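# Load the sawn bar into the lathe chuck

## Task

Pick up the sawn bar from the rack on the workbench and put it in the lathe's chuck. The end without the saw burr must sit against the stop steps at the rear of the jaws, with the bar lined up on the spindle axis. The chuck must be clamped on the bar and the lathe door closed. The gripper must have released the bar and the robot must have backed away. If the robot falls over or is left leaning, the task fails.

## Robot and tools

ROBOT. TidyBot++ is a single mobile base (0.54 m long, 0.50 m wide, 0.38 m tall) on four driven casters. It carries one seven-joint arm with a two-finger gripper. The shoulder sits 0.12 m ahead of the base centre and 0.68 m above the floor. Segment lengths are 0.42 m (upper arm), 0.31 m (forearm) and 0.31 m (wrist to hand point). There are two cameras: base_camera, fixed on the base (644x364 pixels), and wrist_camera, which looks along the hand (644x476 fisheye). The arm starts folded with the hand pointing down.

FRAMES. Base frame: origin on the floor below the base centre, x forward, y left, z up, in metres. hand_pose uses this frame and marks the point midway between the finger pads. The hand's own z axis runs out along the fingers, and the fingers close along its y axis. base_odometry is given in the odometry frame, which is the base frame as it was at the start. It counts only wheel turns, so slip shows up as travel. Heading is in radians, positive to the left, from -3.142 to 3.142. base_tilt is in degrees, and forward and right leans are positive.

execute_actions. The actions argument is a list holding one action, or none; an empty list just reports the state. cameras is a list of camera names (base_camera, wrist_camera, all). Leave it out for all cameras, or give [] for no images. An action may combine these keys:
- base: an offset from where the base last reported itself, measured along the base's axes at that moment. translate_m is metres forward (negative is backward), from -2 to 2. strafe_m is metres to the left, from -2 to 2. rotate_rad is radians counter-clockwise seen from above, from -6.3 to 6.3. A translate plus strafe pair drives in a straight line to the resulting point.
- joints: absolute angles in radians, keyed by name. joint_2_rad runs from -2.249 to 2.249 and joint_4_rad from -2.579 to 2.579. Joints 1, 3, 5 and 6-7's rotation joints 5 and 7 turn without limit and take the shorter way round, so send steps smaller than half a turn. joint_6_rad runs from -2.099 to 2.099. Sign notes: positive joint_1_rad turns the arm clockwise seen from above, which is opposite to heading. Positive joint_2_rad leans the upper arm forward. With joint_3_rad at 3.14, negative joint_4_rad bends the forearm forward. gripper_pos is 0 for fully open (about 85 mm gap) and 1 for closed.
- target: a single list of seven numbers [x, y, z, qw, qx, qy, qz]. It is an absolute hand pose in the base frame: metres, then a unit quaternion. When target is present, joints may only contain gripper_pos.
- speeds: lowers top speeds for this action only. translate_m and strafe_m take 0.05 to 0.5 m/s, and rotate_rad takes 0.1 to 1.57 rad/s. For a combined translate-and-strafe move, put the speed under one key only.
- lathe: door "open" or "shut", chuck "clamp" or "open", air_blast true (blows the jaws for 2 s, and only works with no part in or near the chuck), or stop true given by itself. Door and chuck moves run to completion even if stopped. The lathe stands against a wall. Seen from the front, the chuck is on the left and faces right. The sliding door has a protruding handle and will not stop for the arm. The jaws travel only a few millimetres, and each jaw has a stop step at the back of its bore.
A single action lasts at most 15 s, and a base move is cut off after 14 s.

OTHER TOOLS. wait(seconds 0 to 10) lets time pass without new commands and then reports. zoom_image(camera, region [x0, y0, x1, y1]) enlarges part of that camera's latest image. Pixels count from the top-left corner, and the region can be at most 504x504. read_manual returns only licence texts. finished_scene(scene) ends the scene for good.

RESULT LINES. base_status, joint_status and hand_status tell how the last accepted action ended. "done" means within tolerance; for the hand that is 10 mm and 2 degrees, and for the base it means the wheels turned fully even if they slipped. "off_target" means it stopped short and may still be pushing. After "contact_stop" or "time_out" it holds where it stopped. "not_followed" means a check withheld the targets, with "joint command not followed" or "pose unreachable" and a cause. "torque_fault" and "limit_stop_at_motor_heat" mark stops. hand_target is where the hand would be with every joint at its target. motor_effort is a percentage of maximum torque, with the peak in brackets. on_its_own lists motions you did not command. pictures gives the order of the images. Motor temperatures, MOTOR HOT and ARM HIT are warnings. door_state is open, shut or between. chuck_state is open, clamped (gripping a bar of the right diameter), closed_empty or between. seat_state is home when the bar's end covers all three step sensors, and open otherwise.

SEQUENCING. If a call is refused, or a stop occurs during it, the later motion calls in the same reply do not run. An invalid call does not have this effect. The robot keeps holding the last command while the reply is being written.

PRACTICAL NOTES. Most target moves end within about 3 cm. To correct, add (wanted position minus hand_pose) to the previous target. To keep the hand still, send hand_target again, not hand_pose. A held bar makes the arm sag, so never command the angle a joint currently reads while holding something. Targets low and close in front of the base go badly and can drive the arm into the base. The arm does not avoid obstacles and keeps pushing on contact. A falling hand_pose that stalls while the commands keep going lower means the load has landed.

AVOID. Driving or turning while the arm is snagged high up, swinging an outstretched arm sideways, and reaching far out from the folded pose over nearby furniture can all tip the robot. Backing off sets a slight lean right again. Hard hits can cause a torque fault, which freezes the arm for 10 s. Long stretched or loaded holds heat the motors, and at 75 °C the arm sinks. Do not drop the bar, release it while it is moving, slam, or push hard. Do not grip hard while the bar still rests on something, and do not swing it fast. Brief tugs on the held bar may occur.

Each tool is called after ">>>" as name(argument=value, ...), one argument or row to a line, values as JSON.

## Session

>>> execute_actions(
  actions=[],
)

Scene clock: 0.00 s.
Motor temperatures (°C): [30 28 32 35 37 33 36]
base_odometry: x=+0.000 y=+0.000 heading=+0.000
base_tilt: forward=+0.5 right=+0.2
base_status: not commanded
joint_positions: joint_1_rad=-0.047 joint_2_rad=-0.383 joint_3_rad=+3.142 joint_4_rad=-2.556 joint_5_rad=+0.000 joint_6_rad=-0.885 joint_7_rad=+1.578 gripper_pos=+0.000
joint_status: not commanded
motor_effort: joint_1_rad=+1 joint_2_rad=-1 joint_3_rad=+0 joint_4_rad=+13 joint_5_rad=+1 joint_6_rad=+1 joint_7_rad=+0
hand_pose: x=+0.2466 y=+0.0074 z=+0.5838 quat_wxyz=(-0.001, +0.999, +0.027, +0.042) (m; base frame)
hand_target: x=+0.2461 y=+0.0073 z=+0.5835 quat_wxyz=(-0.001, +0.999, +0.027, +0.041) (m; base frame)
hand_status: not commanded
lathe: door_state=shut chuck_state=open seat_state=open
pictures: base_camera, wrist_camera

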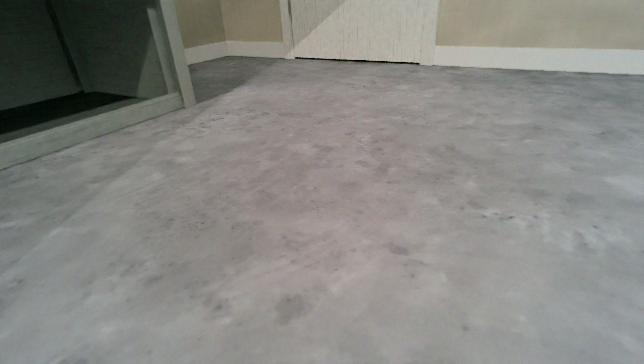

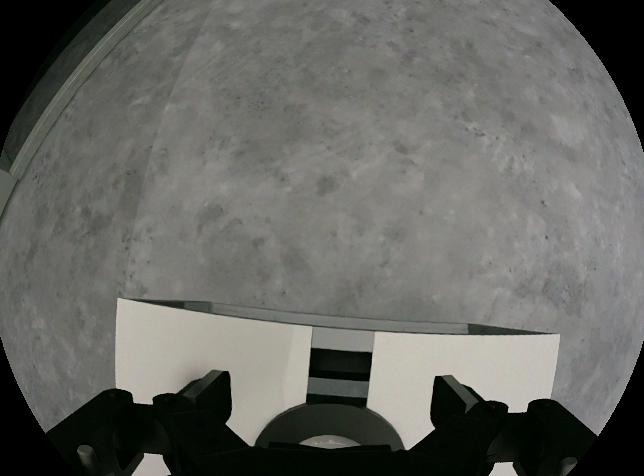

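>>> execute_actions(
  actions=[
    {"joints":{"joint_6_rad":0.45,"joint_1_rad":-1.2}},
  ],
)

>>> execute_actions(
  actions=[
    {"joints":{"joint_1_rad":1.2}},
  ],
)

Scene clock: 3.13 s.
Motor temperatures (°C): [30 28 32 35 37 33 36]
base_odometry: x=+0.000 y=+0.000 heading=+0.000
base_tilt: forward=+0.5 right=+0.1
base_status: not commanded
joint_positions: joint_1_rad=-1.181 joint_2_rad=-0.383 joint_3_rad=+3.142 joint_4_rad=-2.556 joint_5_rad=+0.000 joint_6_rad=+0.395 joint_7_rad=+1.578 gripper_pos=+0.000
joint_status: all done
motor_effort: joint_1_rad=+0(2) joint_2_rad=-5(6) joint_3_rad=+0(1) joint_4_rad=+18(19) joint_5_rad=+0(2) joint_6_rad=+8(9) joint_7_rad=+0(2)
hand_pose: x=+0.2726 y=+0.3764 z=+0.8300 quat_wxyz=(-0.349, +0.644, +0.434, +0.525) (m; base frame)
hand_target: x=+0.2663 y=+0.3819 z=+0.8462 quat_wxyz=(-0.365, +0.625, +0.431, +0.539) (m; base frame)
hand_status: not commanded
lathe: door_state=shut chuck_state=open seat_state=open
pictures: base_camera, wrist_camera
camera_calibration:
wrist_camera: T_world_to_cam=[[0.940542, -0.336716, 0.0447595, -0.162665], [-0.0114975, -0.163253, -0.986517, 0.945969], [0.339483, 0.927346, -0.157418, -0.17539], [0, 0, 0, 1]] pos_world=[0.223412, 0.262308, 0.912886]

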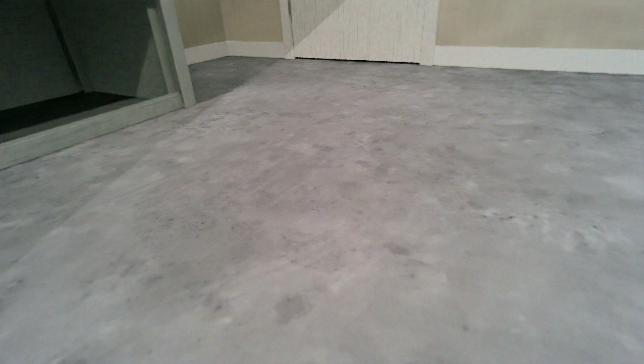

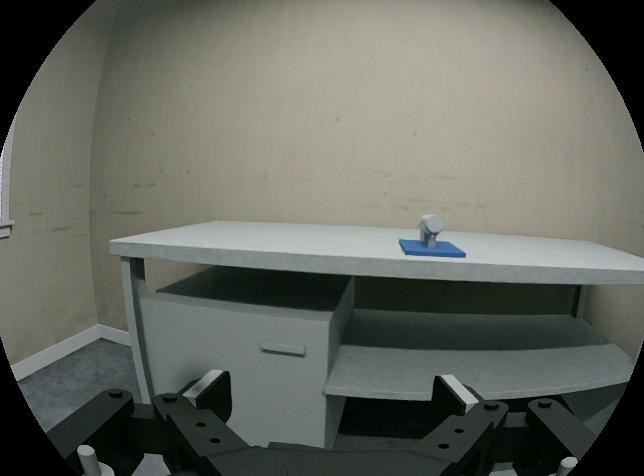

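Scene clock: 6.53 s.
Motor temperatures (°C): [30 28 31 35 37 33 36]
base_odometry: x=+0.000 y=+0.000 heading=+0.000
base_tilt: forward=+0.6 right=+0.2
base_status: not commanded
joint_positions: joint_1_rad=+1.180 joint_2_rad=-0.383 joint_3_rad=+3.142 joint_4_rad=-2.556 joint_5_rad=+0.000 joint_6_rad=+0.398 joint_7_rad=+1.578 gripper_pos=+0.000
joint_status: all done
motor_effort: joint_1_rad=+1(2) joint_2_rad=-5(6) joint_3_rad=+1(1) joint_4_rad=+19(20) joint_5_rad=+2(2) joint_6_rad=+8(8) joint_7_rad=-1(2)
hand_pose: x=+0.2748 y=-0.3757 z=+0.8309 quat_wxyz=(+0.353, +0.646, -0.429, +0.523) (m; base frame)
hand_target: x=+0.2684 y=-0.3811 z=+0.8462 quat_wxyz=(+0.370, +0.628, -0.427, +0.536) (m; base frame)
hand_status: not commanded
lathe: door_state=shut chuck_state=open seat_state=open
pictures: base_camera, wrist_camera
camera_calibration:
wrist_camera: T_world_to_cam=[[-0.905277, -0.422444, 0.0448879, 0.0568848], [-0.105676, 0.121589, -0.986939, 0.957278], [0.411469, -0.898197, -0.154714, -0.186418], [0, 0, 0, 1]] pos_world=[0.229363, -0.259803, 0.91338]

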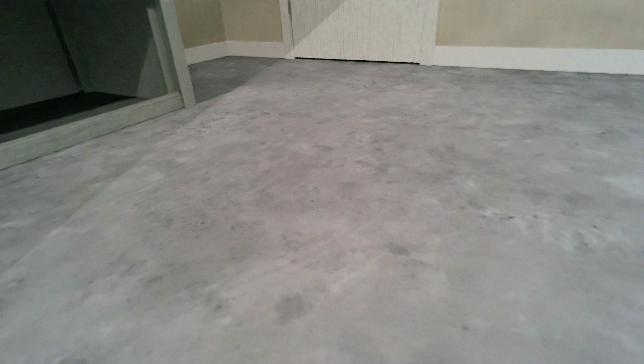

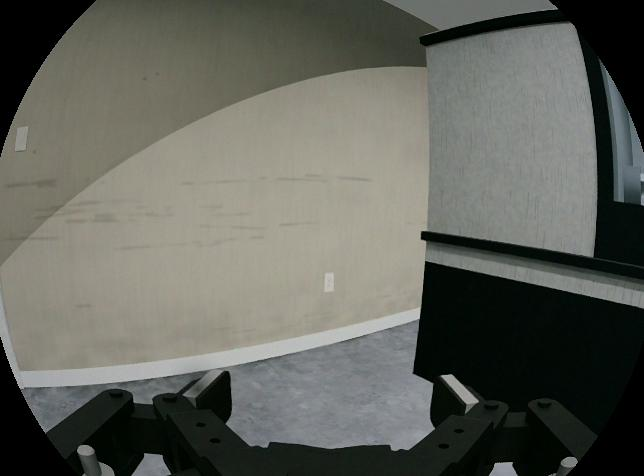

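>>> execute_actions(
  actions=[
    {"joints":{"joint_1_rad":2.3},"lathe":{"door":"open"}},
  ],
  cameras=["wrist_camera"],
)

>>> execute_actions(
  actions=[
    {"joints":{"joint_1_rad":3.0},"lathe":{"air_blast":true}},
  ],
  cameras=["wrist_camera"],
)

Scene clock: 9.07 s.
Motor temperatures (°C): [30 28 31 35 37 33 36]
base_odometry: x=+0.000 y=+0.000 heading=+0.000
base_tilt: forward=+0.5 right=+0.2
base_status: not commanded
joint_positions: joint_1_rad=+2.281 joint_2_rad=-0.383 joint_3_rad=+3.142 joint_4_rad=-2.556 joint_5_rad=+0.000 joint_6_rad=+0.398 joint_7_rad=+1.578 gripper_pos=+0.000
joint_status: all done
motor_effort: joint_1_rad=+1(2) joint_2_rad=-5(6) joint_3_rad=+0(1) joint_4_rad=+18(19) joint_5_rad=+1(2) joint_6_rad=+8(8) joint_7_rad=-1(2)
hand_pose: x=-0.1452 y=-0.3093 z=+0.8309 quat_wxyz=(+0.575, +0.326, -0.704, +0.261) (m; base frame)
hand_target: x=-0.1529 y=-0.3060 z=+0.8462 quat_wxyz=(+0.595, +0.312, -0.692, +0.264) (m; base frame)
hand_status: not commanded
lathe: door_state=open chuck_state=open seat_state=open
pictures: wrist_camera
camera_calibration:
wrist_camera: T_world_to_cam=[[-0.787073, 0.615224, 0.0448993, 0.0428094], [0.0602783, 0.149146, -0.986976, 0.937538], [-0.613908, -0.774116, -0.154473, -0.0646166], [0, 0, 0, 1]] pos_world=[-0.0624877, -0.216188, 0.913424]

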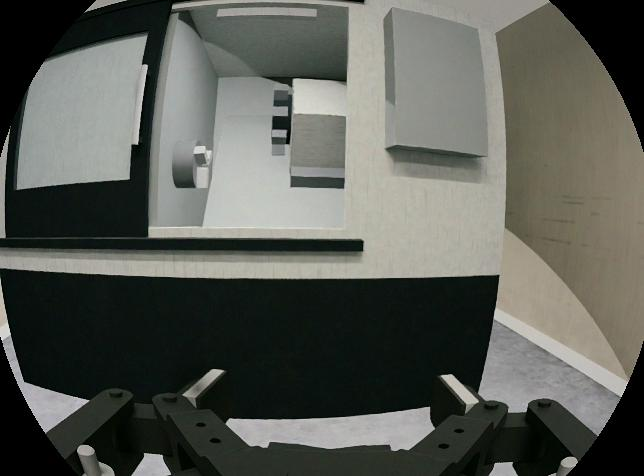

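Scene clock: 11.03 s.
Motor temperatures (°C): [30 28 31 35 37 33 36]
base_odometry: x=+0.000 y=+0.000 heading=+0.000
base_tilt: forward=+0.5 right=+0.2
base_status: not commanded
joint_positions: joint_1_rad=+2.981 joint_2_rad=-0.383 joint_3_rad=+3.142 joint_4_rad=-2.556 joint_5_rad=+0.000 joint_6_rad=+0.398 joint_7_rad=+1.578 gripper_pos=+0.000
joint_status: all done
motor_effort: joint_1_rad=+1(2) joint_2_rad=-5(6) joint_3_rad=+1(1) joint_4_rad=+19(19) joint_5_rad=+0(2) joint_6_rad=+8(8) joint_7_rad=+0(1)
hand_pose: x=-0.2823 y=-0.0663 z=+0.8310 quat_wxyz=(+0.630, +0.065, -0.773, +0.048) (m; base frame)
hand_target: x=-0.2861 y=-0.0589 z=+0.8462 quat_wxyz=(+0.649, +0.056, -0.757, +0.044) (m; base frame)
hand_status: not commanded
lathe: door_state=open chuck_state=open seat_state=open
pictures: wrist_camera
camera_calibration:
wrist_camera: T_world_to_cam=[[-0.205561, 0.977614, 0.044905, -0.0263951], [0.142073, 0.0752093, -0.986995, 0.927809], [-0.968277, -0.196507, -0.154353, -0.022556], [0, 0, 0, 1]] pos_world=[-0.159083, -0.0484081, 0.913446]

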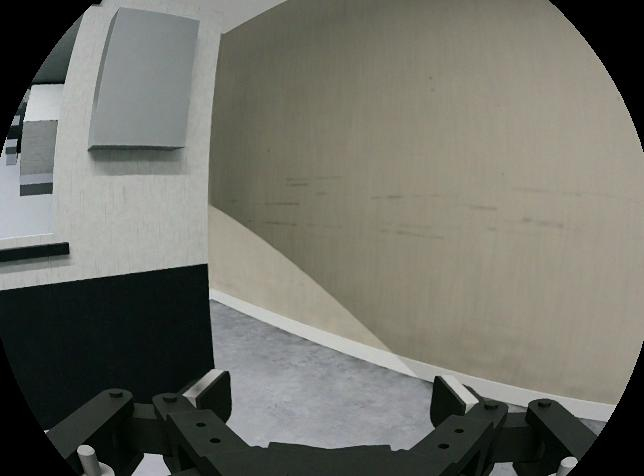

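>>> execute_actions(
  actions=[
    {"joints":{"joint_1_rad":0.0},"base":{"rotate_rad":0.88}},
  ],
)

>>> zoom_image(
  camera="wrist_camera",
  region=[220, 150, 460, 330],
)

Scene clock: 16.37 s.
Motor temperatures (°C): [30 28 31 35 37 33 36]
base_odometry: x=+0.000 y=+0.000 heading=+0.880
base_tilt: forward=+0.5 right=+0.1
base_status: done
joint_positions: joint_1_rad=+0.020 joint_2_rad=-0.383 joint_3_rad=+3.142 joint_4_rad=-2.556 joint_5_rad=+0.000 joint_6_rad=+0.399 joint_7_rad=+1.578 gripper_pos=+0.000
joint_status: all done
motor_effort: joint_1_rad=+1(2) joint_2_rad=-5(6) joint_3_rad=+0(1) joint_4_rad=+19(20) joint_5_rad=+0(2) joint_6_rad=+8(8) joint_7_rad=+0(2)
hand_pose: x=+0.5257 y=-0.0069 z=+0.8312 quat_wxyz=(+0.009, +0.775, -0.005, +0.632) (m; base frame)
hand_target: x=+0.5284 y=+0.0011 z=+0.8462 quat_wxyz=(+0.003, +0.759, +0.003, +0.651) (m; base frame)
hand_status: not commanded
lathe: door_state=open chuck_state=open seat_state=open
pictures: base_camera, wrist_camera
camera_calibration:
wrist_camera: T_world_to_cam=[[0.0266302, -0.998635, 0.0449335, -0.0540484], [-0.152669, -0.048485, -0.987087, 0.962905], [0.987919, 0.0194264, -0.153752, -0.25589], [0, 0, 0, 1]] pos_world=[0.401244, -0.00231715, 0.913556]

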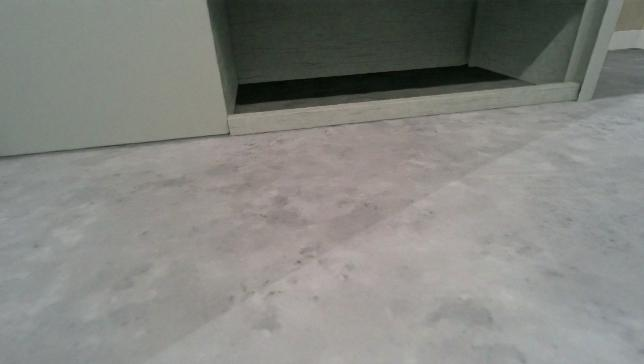

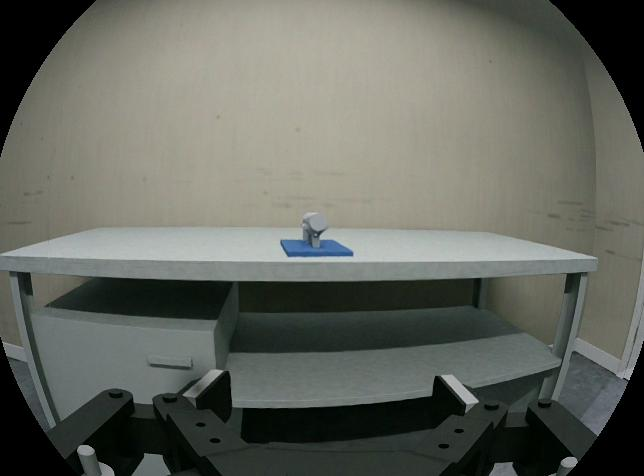

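Scaled by 2.100.

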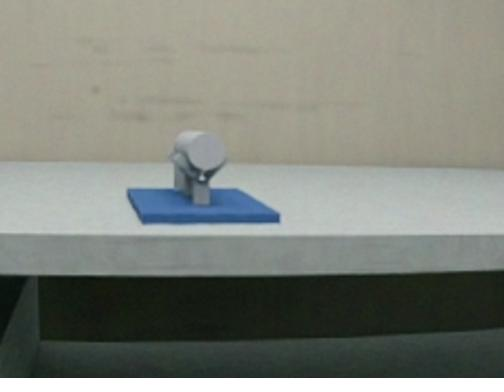

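>>> execute_actions(
  actions=[
    {"joints":{"joint_6_rad":0.2,"joint_2_rad":-0.1,"joint_4_rad":-2.1},"base":{"translate_m":0.5}},
  ],
)

>>> zoom_image(
  camera="wrist_camera",
  region=[180, 150, 460, 400],
)

Scene clock: 19.10 s.
Motor temperatures (°C): [30 28 31 35 37 33 36]
base_odometry: x=+0.319 y=+0.385 heading=+0.880
base_tilt: forward=+0.6 right=+0.1
base_status: done
joint_positions: joint_1_rad=+0.019 joint_2_rad=-0.101 joint_3_rad=+3.142 joint_4_rad=-2.105 joint_5_rad=+0.000 joint_6_rad=+0.249 joint_7_rad=+1.578 gripper_pos=+0.000
joint_status: all done
motor_effort: joint_1_rad=+1(2) joint_2_rad=-16(20) joint_3_rad=+0(1) joint_4_rad=+20(21) joint_5_rad=+0(2) joint_6_rad=+8(10) joint_7_rad=-1(2)
hand_pose: x=+0.6678 y=-0.0094 z=+0.9115 quat_wxyz=(+0.009, +0.769, -0.005, +0.639) (m; base frame)
hand_target: x=+0.6660 y=+0.0010 z=+0.8989 quat_wxyz=(+0.002, +0.783, +0.003, +0.622) (m; base frame)
hand_status: not commanded
lathe: door_state=open chuck_state=open seat_state=open
pictures: base_camera, wrist_camera
camera_calibration:
wrist_camera: T_world_to_cam=[[0.0263255, -0.998597, 0.0459547, -0.0646831], [-0.133479, -0.0490704, -0.989836, 1.05344], [0.990702, 0.0199239, -0.134584, -0.403183], [0, 0, 0, 1]] pos_world=[0.541749, -0.00486664, 0.991443]

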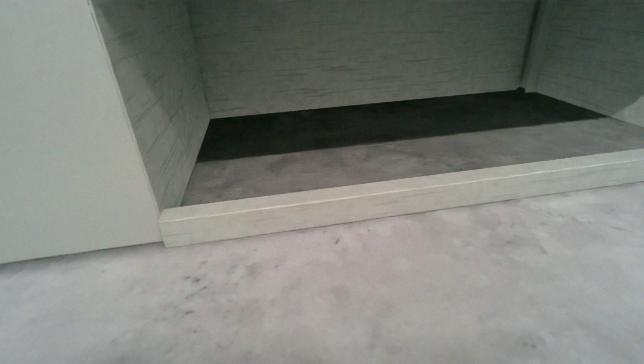

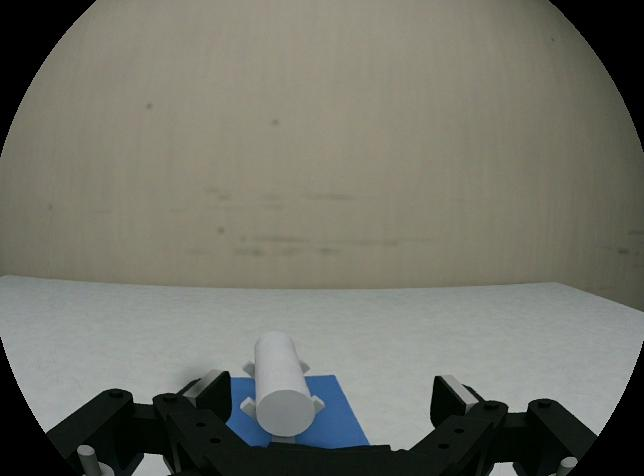

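Scaled by 1.800.

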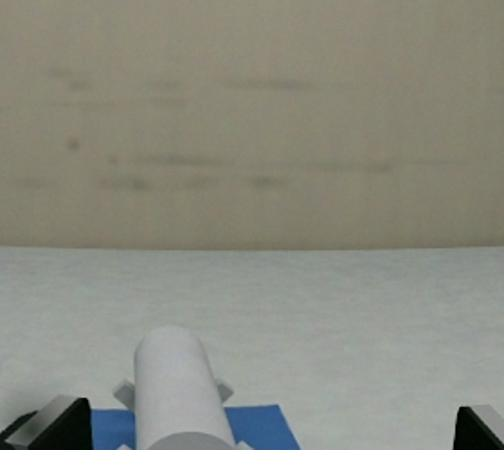

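>>> execute_actions(
  actions=[
    {"joints":{"joint_6_rad":-0.5}},
  ],
)

>>> zoom_image(
  camera="wrist_camera",
  region=[200, 50, 440, 300],
)

Scene clock: 20.73 s.
Motor temperatures (°C): [30 28 31 35 37 33 36]
base_odometry: x=+0.319 y=+0.385 heading=+0.880
base_tilt: forward=+0.4 right=+0.2
base_status: not commanded
joint_positions: joint_1_rad=+0.019 joint_2_rad=-0.101 joint_3_rad=+3.142 joint_4_rad=-2.098 joint_5_rad=+0.000 joint_6_rad=-0.452 joint_7_rad=+1.578 gripper_pos=+0.000
joint_status: all done
motor_effort: joint_1_rad=+1(2) joint_2_rad=-15(17) joint_3_rad=+0(1) joint_4_rad=+18(21) joint_5_rad=+1(2) joint_6_rad=+6(9) joint_7_rad=-1(2)
hand_pose: x=+0.5614 y=-0.0072 z=+0.7308 quat_wxyz=(+0.004, +0.941, -0.006, +0.339) (m; base frame)
hand_target: x=+0.5492 y=+0.0012 z=+0.7203 quat_wxyz=(+0.001, +0.949, +0.003, +0.315) (m; base frame)
hand_status: not commanded
lathe: door_state=open chuck_state=open seat_state=open
pictures: base_camera, wrist_camera
camera_calibration:
wrist_camera: T_world_to_cam=[[0.0452604, -0.998958, 0.00591176, -0.0328262], [-0.736061, -0.037349, -0.675884, 0.969443], [0.6754, 0.0262393, -0.736985, 0.295138], [0, 0, 0, 1]] pos_world=[0.515719, -0.00432847, 0.872937]

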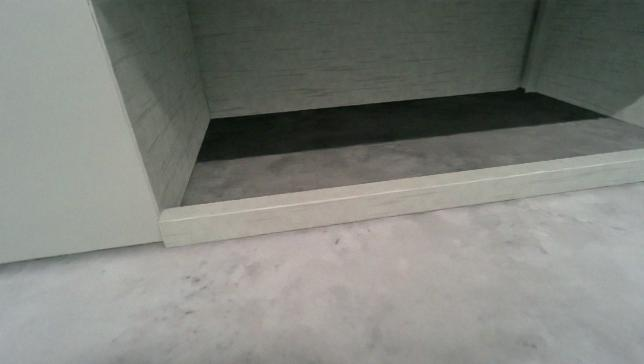

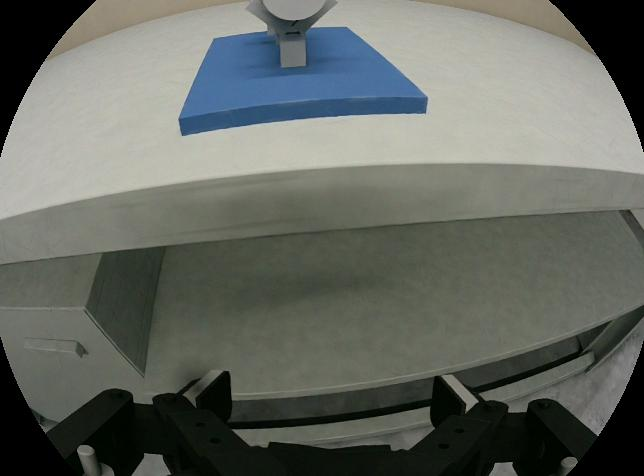

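Scaled by 2.016.

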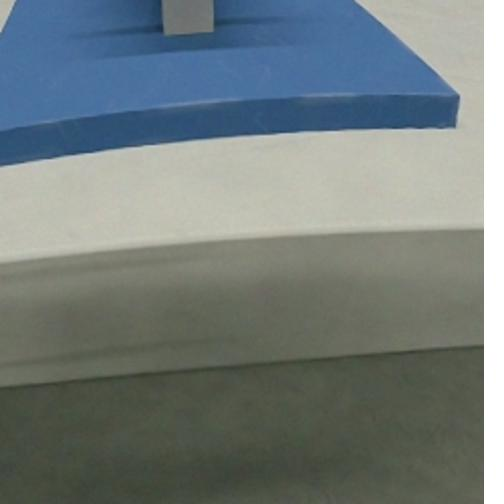

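>>> execute_actions(
  actions=[
    {"joints":{"joint_6_rad":-0.15}},
  ],
  cameras=["wrist_camera"],
)

>>> zoom_image(
  camera="wrist_camera",
  region=[180, 100, 440, 340],
)

Scene clock: 22.57 s.
Motor temperatures (°C): [30 28 31 35 37 33 36]
base_odometry: x=+0.319 y=+0.385 heading=+0.880
base_tilt: forward=+0.5 right=+0.2
base_status: not commanded
joint_positions: joint_1_rad=+0.019 joint_2_rad=-0.101 joint_3_rad=+3.142 joint_4_rad=-2.094 joint_5_rad=+0.000 joint_6_rad=-0.173 joint_7_rad=+1.578 gripper_pos=+0.000
joint_status: all done
motor_effort: joint_1_rad=+1(2) joint_2_rad=-16(16) joint_3_rad=+0(1) joint_4_rad=+19(20) joint_5_rad=+0(2) joint_6_rad=+7(8) joint_7_rad=+0(1)
hand_pose: x=+0.6210 y=-0.0084 z=+0.7971 quat_wxyz=(+0.006, +0.883, -0.005, +0.469) (m; base frame)
hand_target: x=+0.6234 y=+0.0011 z=+0.7993 quat_wxyz=(+0.002, +0.880, +0.003, +0.476) (m; base frame)
hand_status: not commanded
lathe: door_state=open chuck_state=open seat_state=open
pictures: wrist_camera
camera_calibration:
wrist_camera: T_world_to_cam=[[0.0409696, -0.998878, 0.023757, -0.0486518], [-0.5182, -0.0415715, -0.854249, 1.06488], [0.854278, 0.0226874, -0.519322, 0.0192012], [0, 0, 0, 1]] pos_world=[0.537413, -0.00476398, 0.920803]

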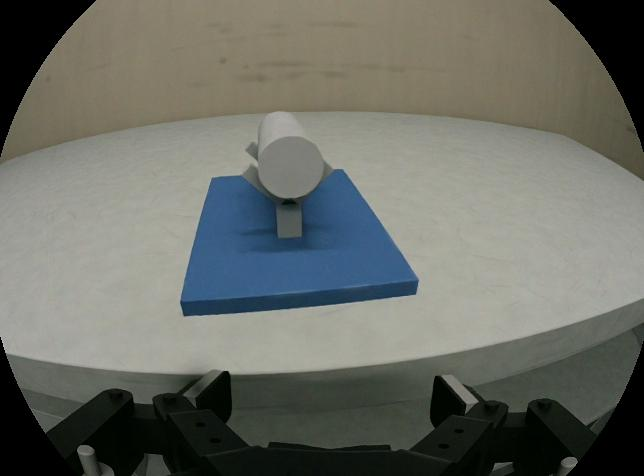

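Scaled by 1.938.

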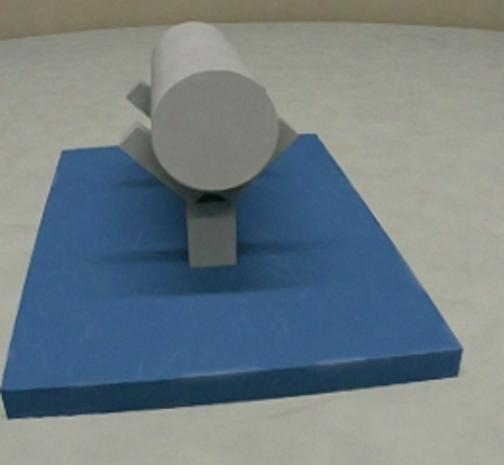

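>>> zoom_image(
  camera="wrist_camera",
  region=[240, 100, 350, 220],
)

Scaled by 4.200.

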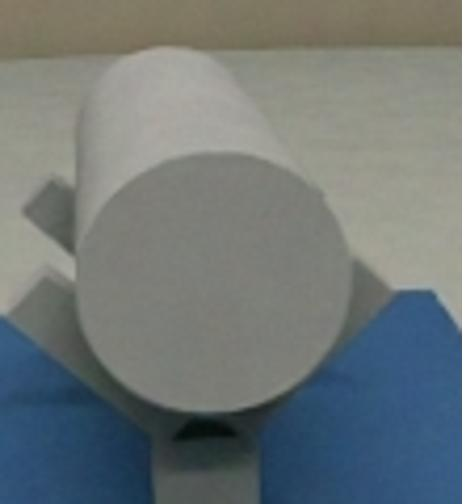

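>>> execute_actions(
  actions=[
    {"joints":{"joint_1_rad":-0.1,"joint_2_rad":0.1,"joint_4_rad":-1.1,"joint_6_rad":-1.5}},
  ],
  cameras=["wrist_camera"],
)

>>> execute_actions(
  actions=[
    {"base":{"translate_m":0.3}},
  ],
)

Scene clock: 26.57 s.
Motor temperatures (°C): [30 28 31 35 37 33 36]
base_odometry: x=+0.319 y=+0.385 heading=+0.880
base_tilt: forward=+0.5 right=+0.2
base_status: not commanded
joint_positions: joint_1_rad=-0.080 joint_2_rad=+0.080 joint_3_rad=+3.142 joint_4_rad=-1.107 joint_5_rad=+0.000 joint_6_rad=-1.448 joint_7_rad=+1.578 gripper_pos=+0.000
joint_status: all done
motor_effort: joint_1_rad=+1(2) joint_2_rad=-21(22) joint_3_rad=+0(1) joint_4_rad=+17(21) joint_5_rad=+2(2) joint_6_rad=+4(8) joint_7_rad=+0(1)
hand_pose: x=+0.5934 y=+0.0391 z=+0.9468 quat_wxyz=(-0.009, +0.967, +0.042, +0.251) (m; base frame)
hand_target: x=+0.5846 y=+0.0479 z=+0.9329 quat_wxyz=(-0.010, +0.974, +0.052, +0.219) (m; base frame)
hand_status: not commanded
lathe: door_state=open chuck_state=open seat_state=open
pictures: wrist_camera
camera_calibration:
wrist_camera: T_world_to_cam=[[0.143612, -0.989616, -0.00606371, -0.0366773], [-0.840532, -0.118738, -0.52859, 1.06645], [0.522381, 0.0810084, -0.848855, 0.626097], [0, 0, 0, 1]] pos_world=[0.574588, 0.039612, 1.09496]

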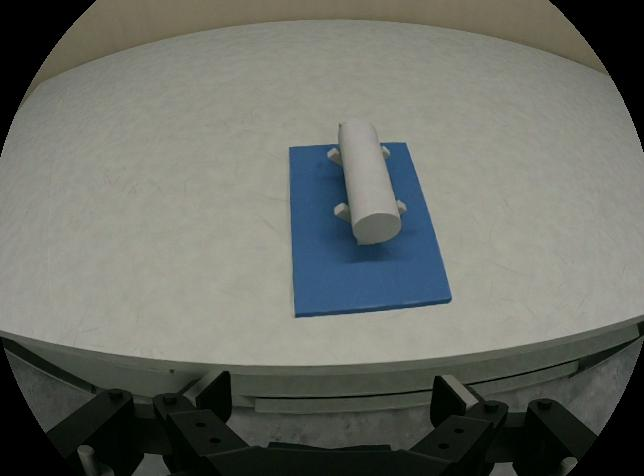

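Scene clock: 28.30 s.
Motor temperatures (°C): [30 28 31 35 37 33 36]
base_odometry: x=+0.510 y=+0.617 heading=+0.881
base_tilt: forward=+0.6 right=+0.1
base_status: done
joint_positions: joint_1_rad=-0.081 joint_2_rad=+0.106 joint_3_rad=+3.142 joint_4_rad=-1.105 joint_5_rad=+0.000 joint_6_rad=-1.454 joint_7_rad=+1.578 gripper_pos=+0.000
joint_status: not commanded
motor_effort: joint_1_rad=+1(2) joint_2_rad=-21(26) joint_3_rad=+0(1) joint_4_rad=+17(19) joint_5_rad=+1(2) joint_6_rad=+4(5) joint_7_rad=+0(2)
hand_pose: x=+0.5989 y=+0.0400 z=+0.9340 quat_wxyz=(-0.009, +0.971, +0.043, +0.235) (m; base frame)
hand_target: x=+0.5846 y=+0.0479 z=+0.9329 quat_wxyz=(-0.010, +0.974, +0.052, +0.219) (m; base frame)
hand_status: not commanded
lathe: door_state=open chuck_state=open seat_state=open
pictures: base_camera, wrist_camera
camera_calibration:
wrist_camera: T_world_to_cam=[[0.144412, -0.989485, -0.00806396, -0.0352317], [-0.856379, -0.120894, -0.501995, 1.04916], [0.495742, 0.0793997, -0.864833, 0.643285], [0, 0, 0, 1]] pos_world=[0.584662, 0.0408993, 1.08272]

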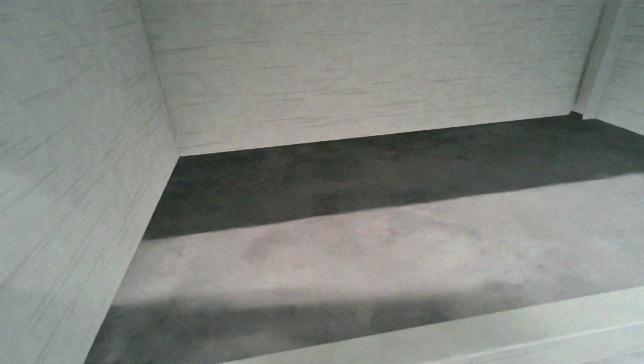

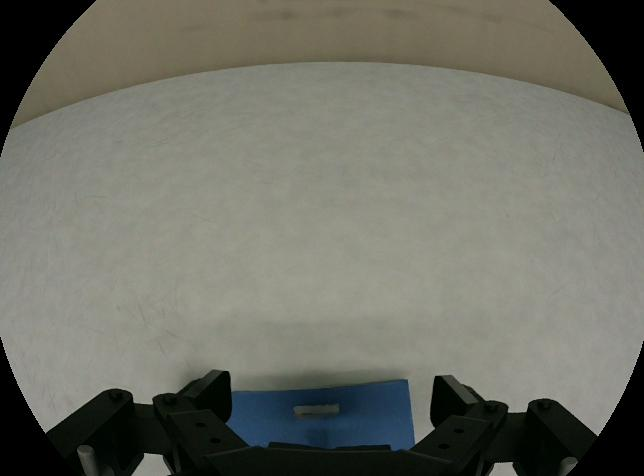

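>>> execute_actions(
  actions=[
    {"base":{"translate_m":-0.15}},
  ],
  cameras=["wrist_camera"],
)

>>> zoom_image(
  camera="wrist_camera",
  region=[250, 190, 430, 400],
)

Scene clock: 29.83 s.
Motor temperatures (°C): [30 28 31 35 37 33 36]
base_odometry: x=+0.415 y=+0.501 heading=+0.882
base_tilt: forward=+0.6 right=+0.2
base_status: done
joint_positions: joint_1_rad=-0.084 joint_2_rad=+0.103 joint_3_rad=+3.142 joint_4_rad=-1.104 joint_5_rad=+0.000 joint_6_rad=-1.459 joint_7_rad=+1.578 gripper_pos=+0.000
joint_status: not commanded
motor_effort: joint_1_rad=+1(2) joint_2_rad=-22(26) joint_3_rad=+0(2) joint_4_rad=+17(19) joint_5_rad=+0(2) joint_6_rad=+4(5) joint_7_rad=-1(1)
hand_pose: x=+0.5968 y=+0.0413 z=+0.9355 quat_wxyz=(-0.009, +0.971, +0.044, +0.235) (m; base frame)
hand_target: x=+0.5846 y=+0.0479 z=+0.9329 quat_wxyz=(-0.010, +0.974, +0.052, +0.219) (m; base frame)
hand_status: not commanded
lathe: door_state=open chuck_state=open seat_state=open
pictures: wrist_camera
camera_calibration:
wrist_camera: T_world_to_cam=[[0.147377, -0.989047, -0.00806458, -0.0354425], [-0.856029, -0.123463, -0.501967, 1.04807], [0.495474, 0.0808822, -0.864849, 0.645577], [0, 0, 0, 1]] pos_world=[0.582539, 0.0421289, 1.08414]

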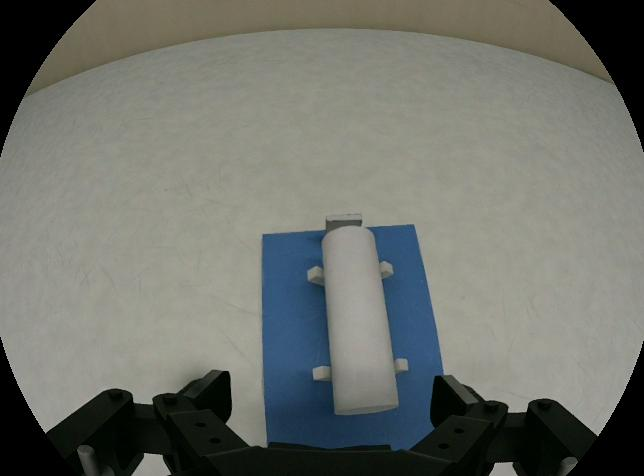

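Scaled by 2.400.

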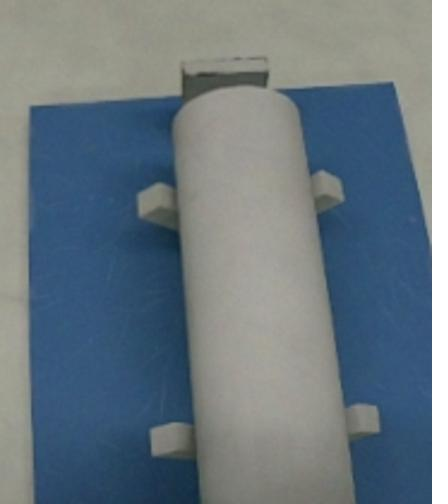

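>>> zoom_image(
  camera="wrist_camera",
  region=[300, 370, 430, 445],
)

>>> zoom_image(
  camera="wrist_camera",
  region=[300, 200, 400, 270],
)

Scaled by 3.877.

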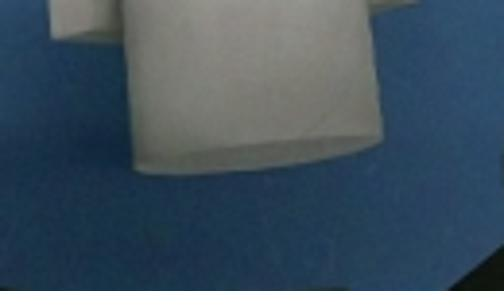

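Scaled by 5.040.

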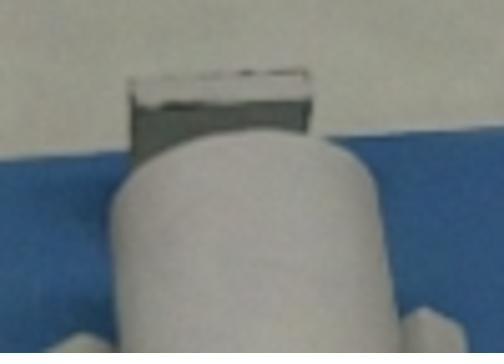

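>>> execute_actions(
  actions=[
    {"base":{"translate_m":0.2},"joints":{"joint_1_rad":-0.1,"joint_2_rad":0.4,"joint_4_rad":-0.79,"joint_6_rad":-2.03}},
  ],
  cameras=["wrist_camera"],
)

>>> zoom_image(
  camera="wrist_camera",
  region=[240, 290, 420, 450],
)

Scene clock: 33.63 s.
Motor temperatures (°C): [30 28 31 35 37 33 36]
base_odometry: x=+0.542 y=+0.656 heading=+0.883
base_tilt: forward=+0.5 right=+0.1
base_status: done
joint_positions: joint_1_rad=-0.085 joint_2_rad=+0.418 joint_3_rad=+3.142 joint_4_rad=-0.798 joint_5_rad=+0.000 joint_6_rad=-1.977 joint_7_rad=+1.578 gripper_pos=+0.000
joint_status: all done
motor_effort: joint_1_rad=+1(3) joint_2_rad=-30(36) joint_3_rad=+0(2) joint_4_rad=+15(18) joint_5_rad=+0(2) joint_6_rad=+0(5) joint_7_rad=+1(1)
hand_pose: x=+0.5670 y=+0.0395 z=+0.8646 quat_wxyz=(+0.001, +0.999, +0.046, -0.026) (m; base frame)
hand_target: x=+0.5480 y=+0.0443 z=+0.8759 quat_wxyz=(+0.002, +0.998, +0.054, -0.039) (m; base frame)
hand_status: not commanded
lathe: door_state=open chuck_state=open seat_state=open
pictures: wrist_camera
camera_calibration:
wrist_camera: T_world_to_cam=[[0.136106, -0.989914, -0.0393175, 0.0000366969], [-0.990678, -0.136224, 0.000341898, 0.629333], [-0.00569445, 0.0389045, -0.999227, 1.0012], [0, 0, 0, 1]] pos_world=[0.629163, 0.0468158, 1.00021]

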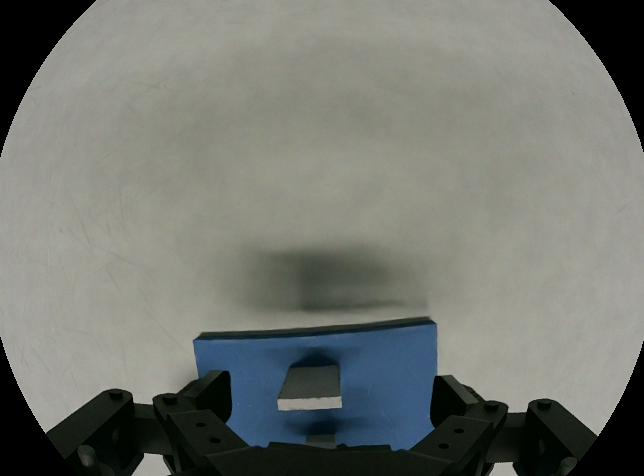

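Scaled by 2.800.

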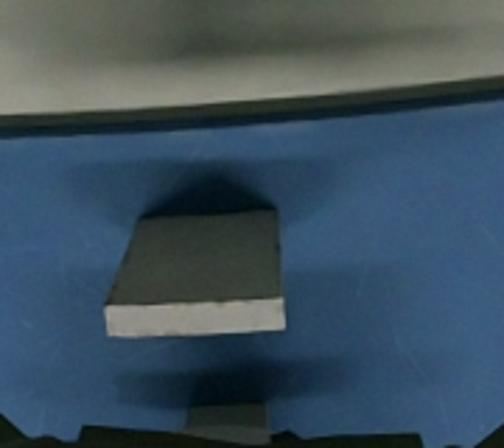

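>>> execute_actions(
  actions=[
    {"base":{"translate_m":-0.3},"joints":{"joint_1_rad":-0.1,"joint_2_rad":0.1,"joint_4_rad":-1.1,"joint_6_rad":-1.4}},
  ],
  cameras=["wrist_camera"],
)

>>> zoom_image(
  camera="wrist_camera",
  region=[300, 120, 440, 260],
)

Scene clock: 36.07 s.
Motor temperatures (°C): [30 28 31 35 37 33 36]
base_odometry: x=+0.351 y=+0.424 heading=+0.884
base_tilt: forward=+0.5 right=+0.2
base_status: done
joint_positions: joint_1_rad=-0.087 joint_2_rad=+0.109 joint_3_rad=+3.142 joint_4_rad=-1.087 joint_5_rad=+0.000 joint_6_rad=-1.453 joint_7_rad=+1.578 gripper_pos=+0.000
joint_status: all done
motor_effort: joint_1_rad=+1(3) joint_2_rad=-22(36) joint_3_rad=+0(2) joint_4_rad=+16(19) joint_5_rad=+0(2) joint_6_rad=+4(6) joint_7_rad=-1(1)
hand_pose: x=+0.6026 y=+0.0432 z=+0.9407 quat_wxyz=(-0.010, +0.969, +0.045, +0.243) (m; base frame)
hand_target: x=+0.6119 y=+0.0506 z=+0.9476 quat_wxyz=(-0.012, +0.962, +0.052, +0.267) (m; base frame)
hand_status: not commanded
lathe: door_state=open chuck_state=open seat_state=open
pictures: wrist_camera
camera_calibration:
wrist_camera: T_world_to_cam=[[0.150377, -0.988604, -0.00700238, -0.0372017], [-0.84737, -0.125239, -0.516023, 1.064], [0.509265, 0.0835318, -0.856546, 0.630813], [0, 0, 0, 1]] pos_world=[0.585946, 0.043784, 1.08911]

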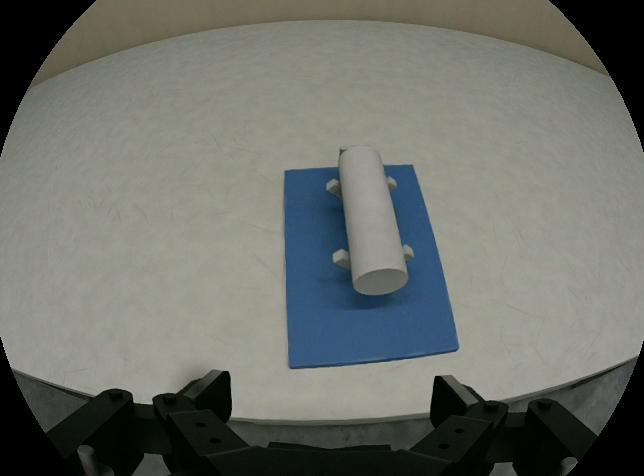

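Scaled by 3.600.

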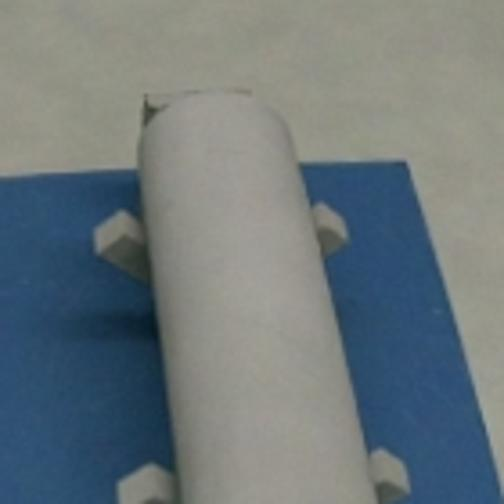

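>>> zoom_image(
  camera="wrist_camera",
  region=[340, 240, 420, 310],
)

Scaled by 6.300.

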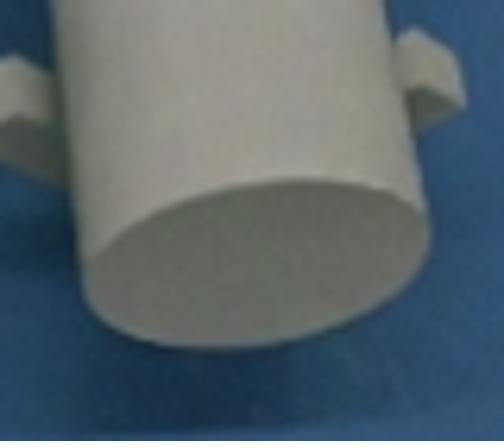

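>>> execute_actions(
  actions=[
    {"joints":{"joint_1_rad":-0.115,"joint_2_rad":0.19,"joint_4_rad":-0.88,"joint_6_rad":-2.06,"joint_7_rad":1.68}},
  ],
  cameras=[],
)

>>> execute_actions(
  actions=[
    {"base":{"translate_m":0.3}},
  ],
)

Scene clock: 40.27 s.
Motor temperatures (°C): [30 28 31 35 37 33 36]
base_odometry: x=+0.351 y=+0.424 heading=+0.884
base_tilt: forward=+0.5 right=+0.1
base_status: not commanded
joint_positions: joint_1_rad=-0.095 joint_2_rad=+0.169 joint_3_rad=+3.142 joint_4_rad=-0.888 joint_5_rad=+0.000 joint_6_rad=-2.007 joint_7_rad=+1.635 gripper_pos=+0.000
joint_status: all done
motor_effort: joint_1_rad=+1(2) joint_2_rad=-21(23) joint_3_rad=+0(1) joint_4_rad=+15(18) joint_5_rad=+1(2) joint_6_rad=+1(4) joint_7_rad=-1(1)
hand_pose: x=+0.4861 y=+0.0362 z=+0.9406 quat_wxyz=(-0.001, +0.996, +0.079, +0.039) (m; base frame)
hand_target: x=+0.4753 y=+0.0424 z=+0.9347 quat_wxyz=(+0.000, +0.994, +0.112, +0.006) (m; base frame)
hand_status: not commanded
lathe: door_state=open chuck_state=open seat_state=open
pictures: none
No camera images: "cameras" was empty.

Scene clock: 42.10 s.
Motor temperatures (°C): [30 28 31 35 37 33 36]
base_odometry: x=+0.541 y=+0.656 heading=+0.885
base_tilt: forward=+0.5 right=+0.2
base_status: done
joint_positions: joint_1_rad=-0.099 joint_2_rad=+0.200 joint_3_rad=+3.142 joint_4_rad=-0.885 joint_5_rad=+0.000 joint_6_rad=-2.017 joint_7_rad=+1.635 gripper_pos=+0.000
joint_status: not commanded
motor_effort: joint_1_rad=+0(3) joint_2_rad=-22(27) joint_3_rad=+0(3) joint_4_rad=+15(16) joint_5_rad=+1(2) joint_6_rad=+1(2) joint_7_rad=-1(1)
hand_pose: x=+0.4910 y=+0.0383 z=+0.9298 quat_wxyz=(+0.000, +0.996, +0.082, +0.020) (m; base frame)
hand_target: x=+0.4753 y=+0.0424 z=+0.9347 quat_wxyz=(+0.000, +0.994, +0.112, +0.006) (m; base frame)
hand_status: not commanded
lathe: door_state=open chuck_state=open seat_state=open
pictures: base_camera, wrist_camera
camera_calibration:
wrist_camera: T_world_to_cam=[[0.209472, -0.977282, -0.0322603, -0.0312695], [-0.974409, -0.205878, -0.0902245, 0.632803], [0.0815331, 0.0503343, -0.995399, 1.01916], [0, 0, 0, 1]] pos_world=[0.540064, 0.0484227, 1.07055]

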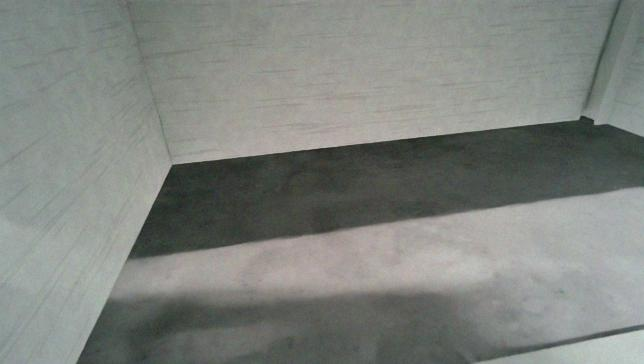

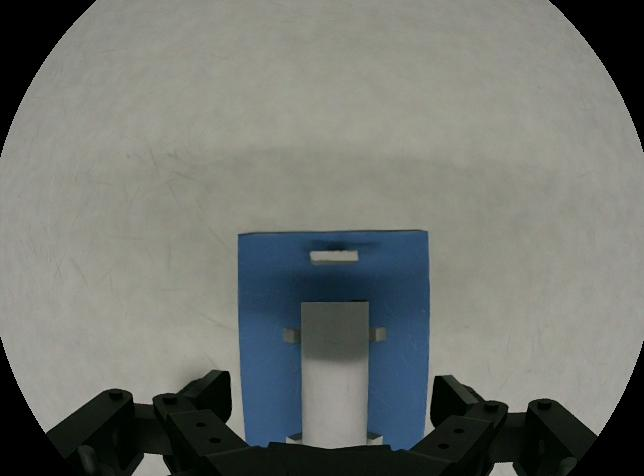

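>>> zoom_image(
  camera="wrist_camera",
  region=[280, 240, 390, 350],
)

Scaled by 4.582.

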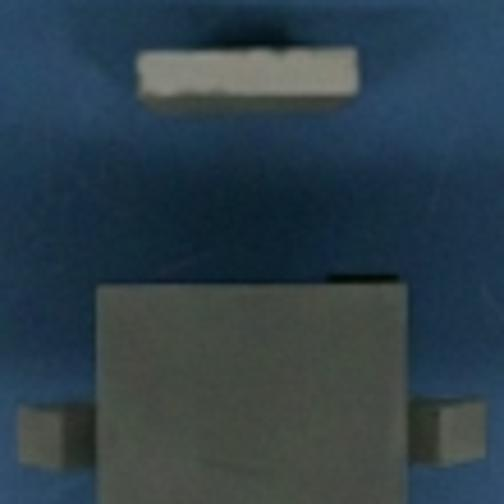

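>>> execute_actions(
  actions=[
    {"joints":{"joint_1_rad":-0.108,"joint_2_rad":0.11,"joint_4_rad":-1.2,"joint_6_rad":-1.85,"joint_7_rad":1.7}},
  ],
  cameras=["wrist_camera"],
)

Scene clock: 44.17 s.
Motor temperatures (°C): [30 28 31 35 37 33 36]
base_odometry: x=+0.541 y=+0.656 heading=+0.885
base_tilt: forward=+0.6 right=+0.2
base_status: not commanded
joint_positions: joint_1_rad=-0.099 joint_2_rad=+0.148 joint_3_rad=+3.142 joint_4_rad=-1.187 joint_5_rad=+0.000 joint_6_rad=-1.902 joint_7_rad=+1.655 gripper_pos=+0.000
joint_status: all done
motor_effort: joint_1_rad=+1(2) joint_2_rad=-21(23) joint_3_rad=+0(1) joint_4_rad=+15(17) joint_5_rad=+1(2) joint_6_rad=-1(2) joint_7_rad=-1(1)
hand_pose: x=+0.4555 y=+0.0348 z=+0.8615 quat_wxyz=(+0.000, +0.995, +0.091, -0.047) (m; base frame)
hand_target: x=+0.4610 y=+0.0383 z=+0.8698 quat_wxyz=(+0.000, +0.993, +0.118, -0.009) (m; base frame)
hand_status: not commanded
lathe: door_state=open chuck_state=open seat_state=open
pictures: wrist_camera
camera_calibration:
wrist_camera: T_world_to_cam=[[0.222903, -0.973614, -0.0488803, -0.0214197], [-0.97339, -0.225026, 0.0433144, 0.476483], [-0.0531708, 0.0379247, -0.997865, 1.01811], [0, 0, 0, 1]] pos_world=[0.522712, 0.0477548, 0.994253]

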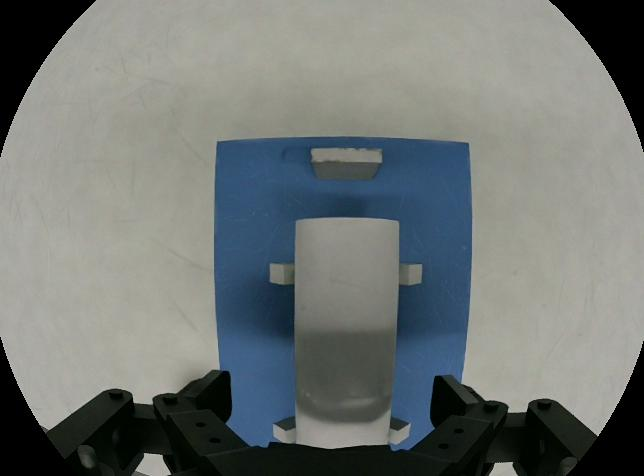

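>>> execute_actions(
  actions=[
    {"joints":{"joint_1_rad":-0.085,"joint_2_rad":0.085,"joint_4_rad":-1.3,"joint_6_rad":-1.69,"joint_7_rad":1.7}},
  ],
  cameras=["wrist_camera"],
)

Scene clock: 45.67 s.
Motor temperatures (°C): [30 28 31 35 37 33 36]
base_odometry: x=+0.541 y=+0.656 heading=+0.885
base_tilt: forward=+0.6 right=+0.2
base_status: not commanded
joint_positions: joint_1_rad=-0.099 joint_2_rad=+0.123 joint_3_rad=+3.142 joint_4_rad=-1.288 joint_5_rad=+0.000 joint_6_rad=-1.742 joint_7_rad=+1.655 gripper_pos=+0.000
joint_status: all done
motor_effort: joint_1_rad=+1(2) joint_2_rad=-21(23) joint_3_rad=+0(0) joint_4_rad=+16(18) joint_5_rad=+1(2) joint_6_rad=+0(2) joint_7_rad=-1(2)
hand_pose: x=+0.4755 y=+0.0366 z=+0.8384 quat_wxyz=(+0.000, +0.996, +0.091, -0.005) (m; base frame)
hand_target: x=+0.4830 y=+0.0323 z=+0.8485 quat_wxyz=(+0.001, +0.994, +0.107, +0.033) (m; base frame)
hand_status: not commanded
lathe: door_state=open chuck_state=open seat_state=open
pictures: wrist_camera
camera_calibration:
wrist_camera: T_world_to_cam=[[0.226563, -0.973248, -0.0381738, -0.0359352], [-0.973523, -0.225057, -0.040039, 0.567247], [0.0303767, 0.0462344, -0.998469, 0.956555], [0, 0, 0, 1]] pos_world=[0.531312, 0.0484629, 0.976431]

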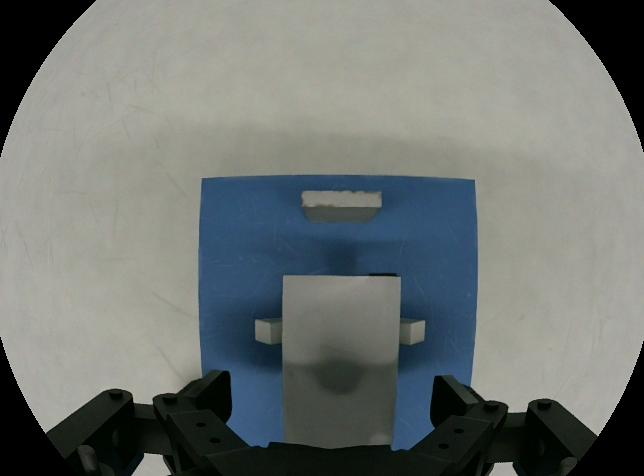

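>>> execute_actions(
  actions=[
    {"joints":{"joint_1_rad":-0.065}},
  ],
  cameras=[],
)

>>> execute_actions(
  actions=[
    {"joints":{"gripper_pos":0.6}},
  ],
  cameras=["wrist_camera"],
)

Scene clock: 46.63 s.
Motor temperatures (°C): [30 28 31 35 37 33 36]
base_odometry: x=+0.541 y=+0.656 heading=+0.885
base_tilt: forward=+0.6 right=+0.2
base_status: not commanded
joint_positions: joint_1_rad=-0.080 joint_2_rad=+0.123 joint_3_rad=+3.142 joint_4_rad=-1.288 joint_5_rad=+0.000 joint_6_rad=-1.741 joint_7_rad=+1.655 gripper_pos=+0.000
joint_status: all done
motor_effort: joint_1_rad=+1(2) joint_2_rad=-21(21) joint_3_rad=+0(1) joint_4_rad=+16(17) joint_5_rad=+1(2) joint_6_rad=+0(0) joint_7_rad=-1(1)
hand_pose: x=+0.4765 y=+0.0299 z=+0.8384 quat_wxyz=(+0.000, +0.997, +0.082, -0.005) (m; base frame)
hand_target: x=+0.4835 y=+0.0250 z=+0.8485 quat_wxyz=(+0.001, +0.995, +0.097, +0.033) (m; base frame)
hand_status: not commanded
lathe: door_state=open chuck_state=open seat_state=open
pictures: none
No camera images: "cameras" was empty.

Scene clock: 47.67 s.
Motor temperatures (°C): [30 28 31 35 37 33 36]
base_odometry: x=+0.541 y=+0.656 heading=+0.885
base_tilt: forward=+0.5 right=+0.1
base_status: not commanded
joint_positions: joint_1_rad=-0.078 joint_2_rad=+0.118 joint_3_rad=+3.134 joint_4_rad=-1.288 joint_5_rad=-0.007 joint_6_rad=-1.738 joint_7_rad=+1.658 gripper_pos=+0.573
joint_status: all done
motor_effort: joint_1_rad=+1(8) joint_2_rad=-21(21) joint_3_rad=+0(6) joint_4_rad=+16(17) joint_5_rad=+1(8) joint_6_rad=+0(1) joint_7_rad=+0(2)
hand_pose: x=+0.4761 y=+0.0340 z=+0.8400 quat_wxyz=(-0.004, +0.996, +0.087, -0.001) (m; base frame)
hand_target: x=+0.4835 y=+0.0250 z=+0.8485 quat_wxyz=(+0.001, +0.995, +0.097, +0.033) (m; base frame)
hand_status: not commanded
lathe: door_state=open chuck_state=open seat_state=open
pictures: wrist_camera
camera_calibration:
wrist_camera: T_world_to_cam=[[0.217848, -0.97497, -0.0444592, -0.0291149], [-0.975228, -0.215663, -0.0491844, 0.575517], [0.0383651, 0.0540726, -0.9978, 0.953625], [0, 0, 0, 1]] pos_world=[0.531017, 0.0441665, 0.978539]

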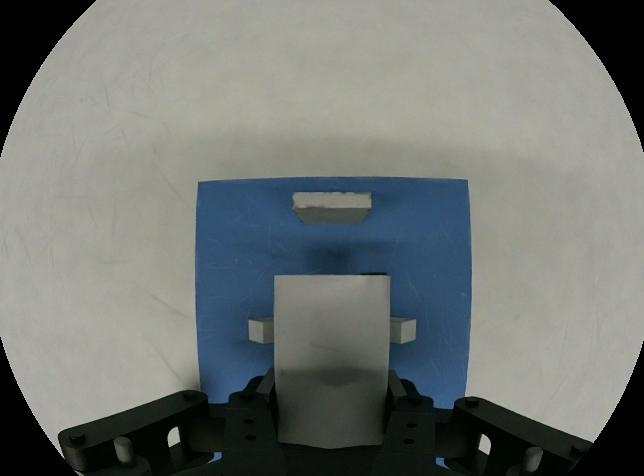

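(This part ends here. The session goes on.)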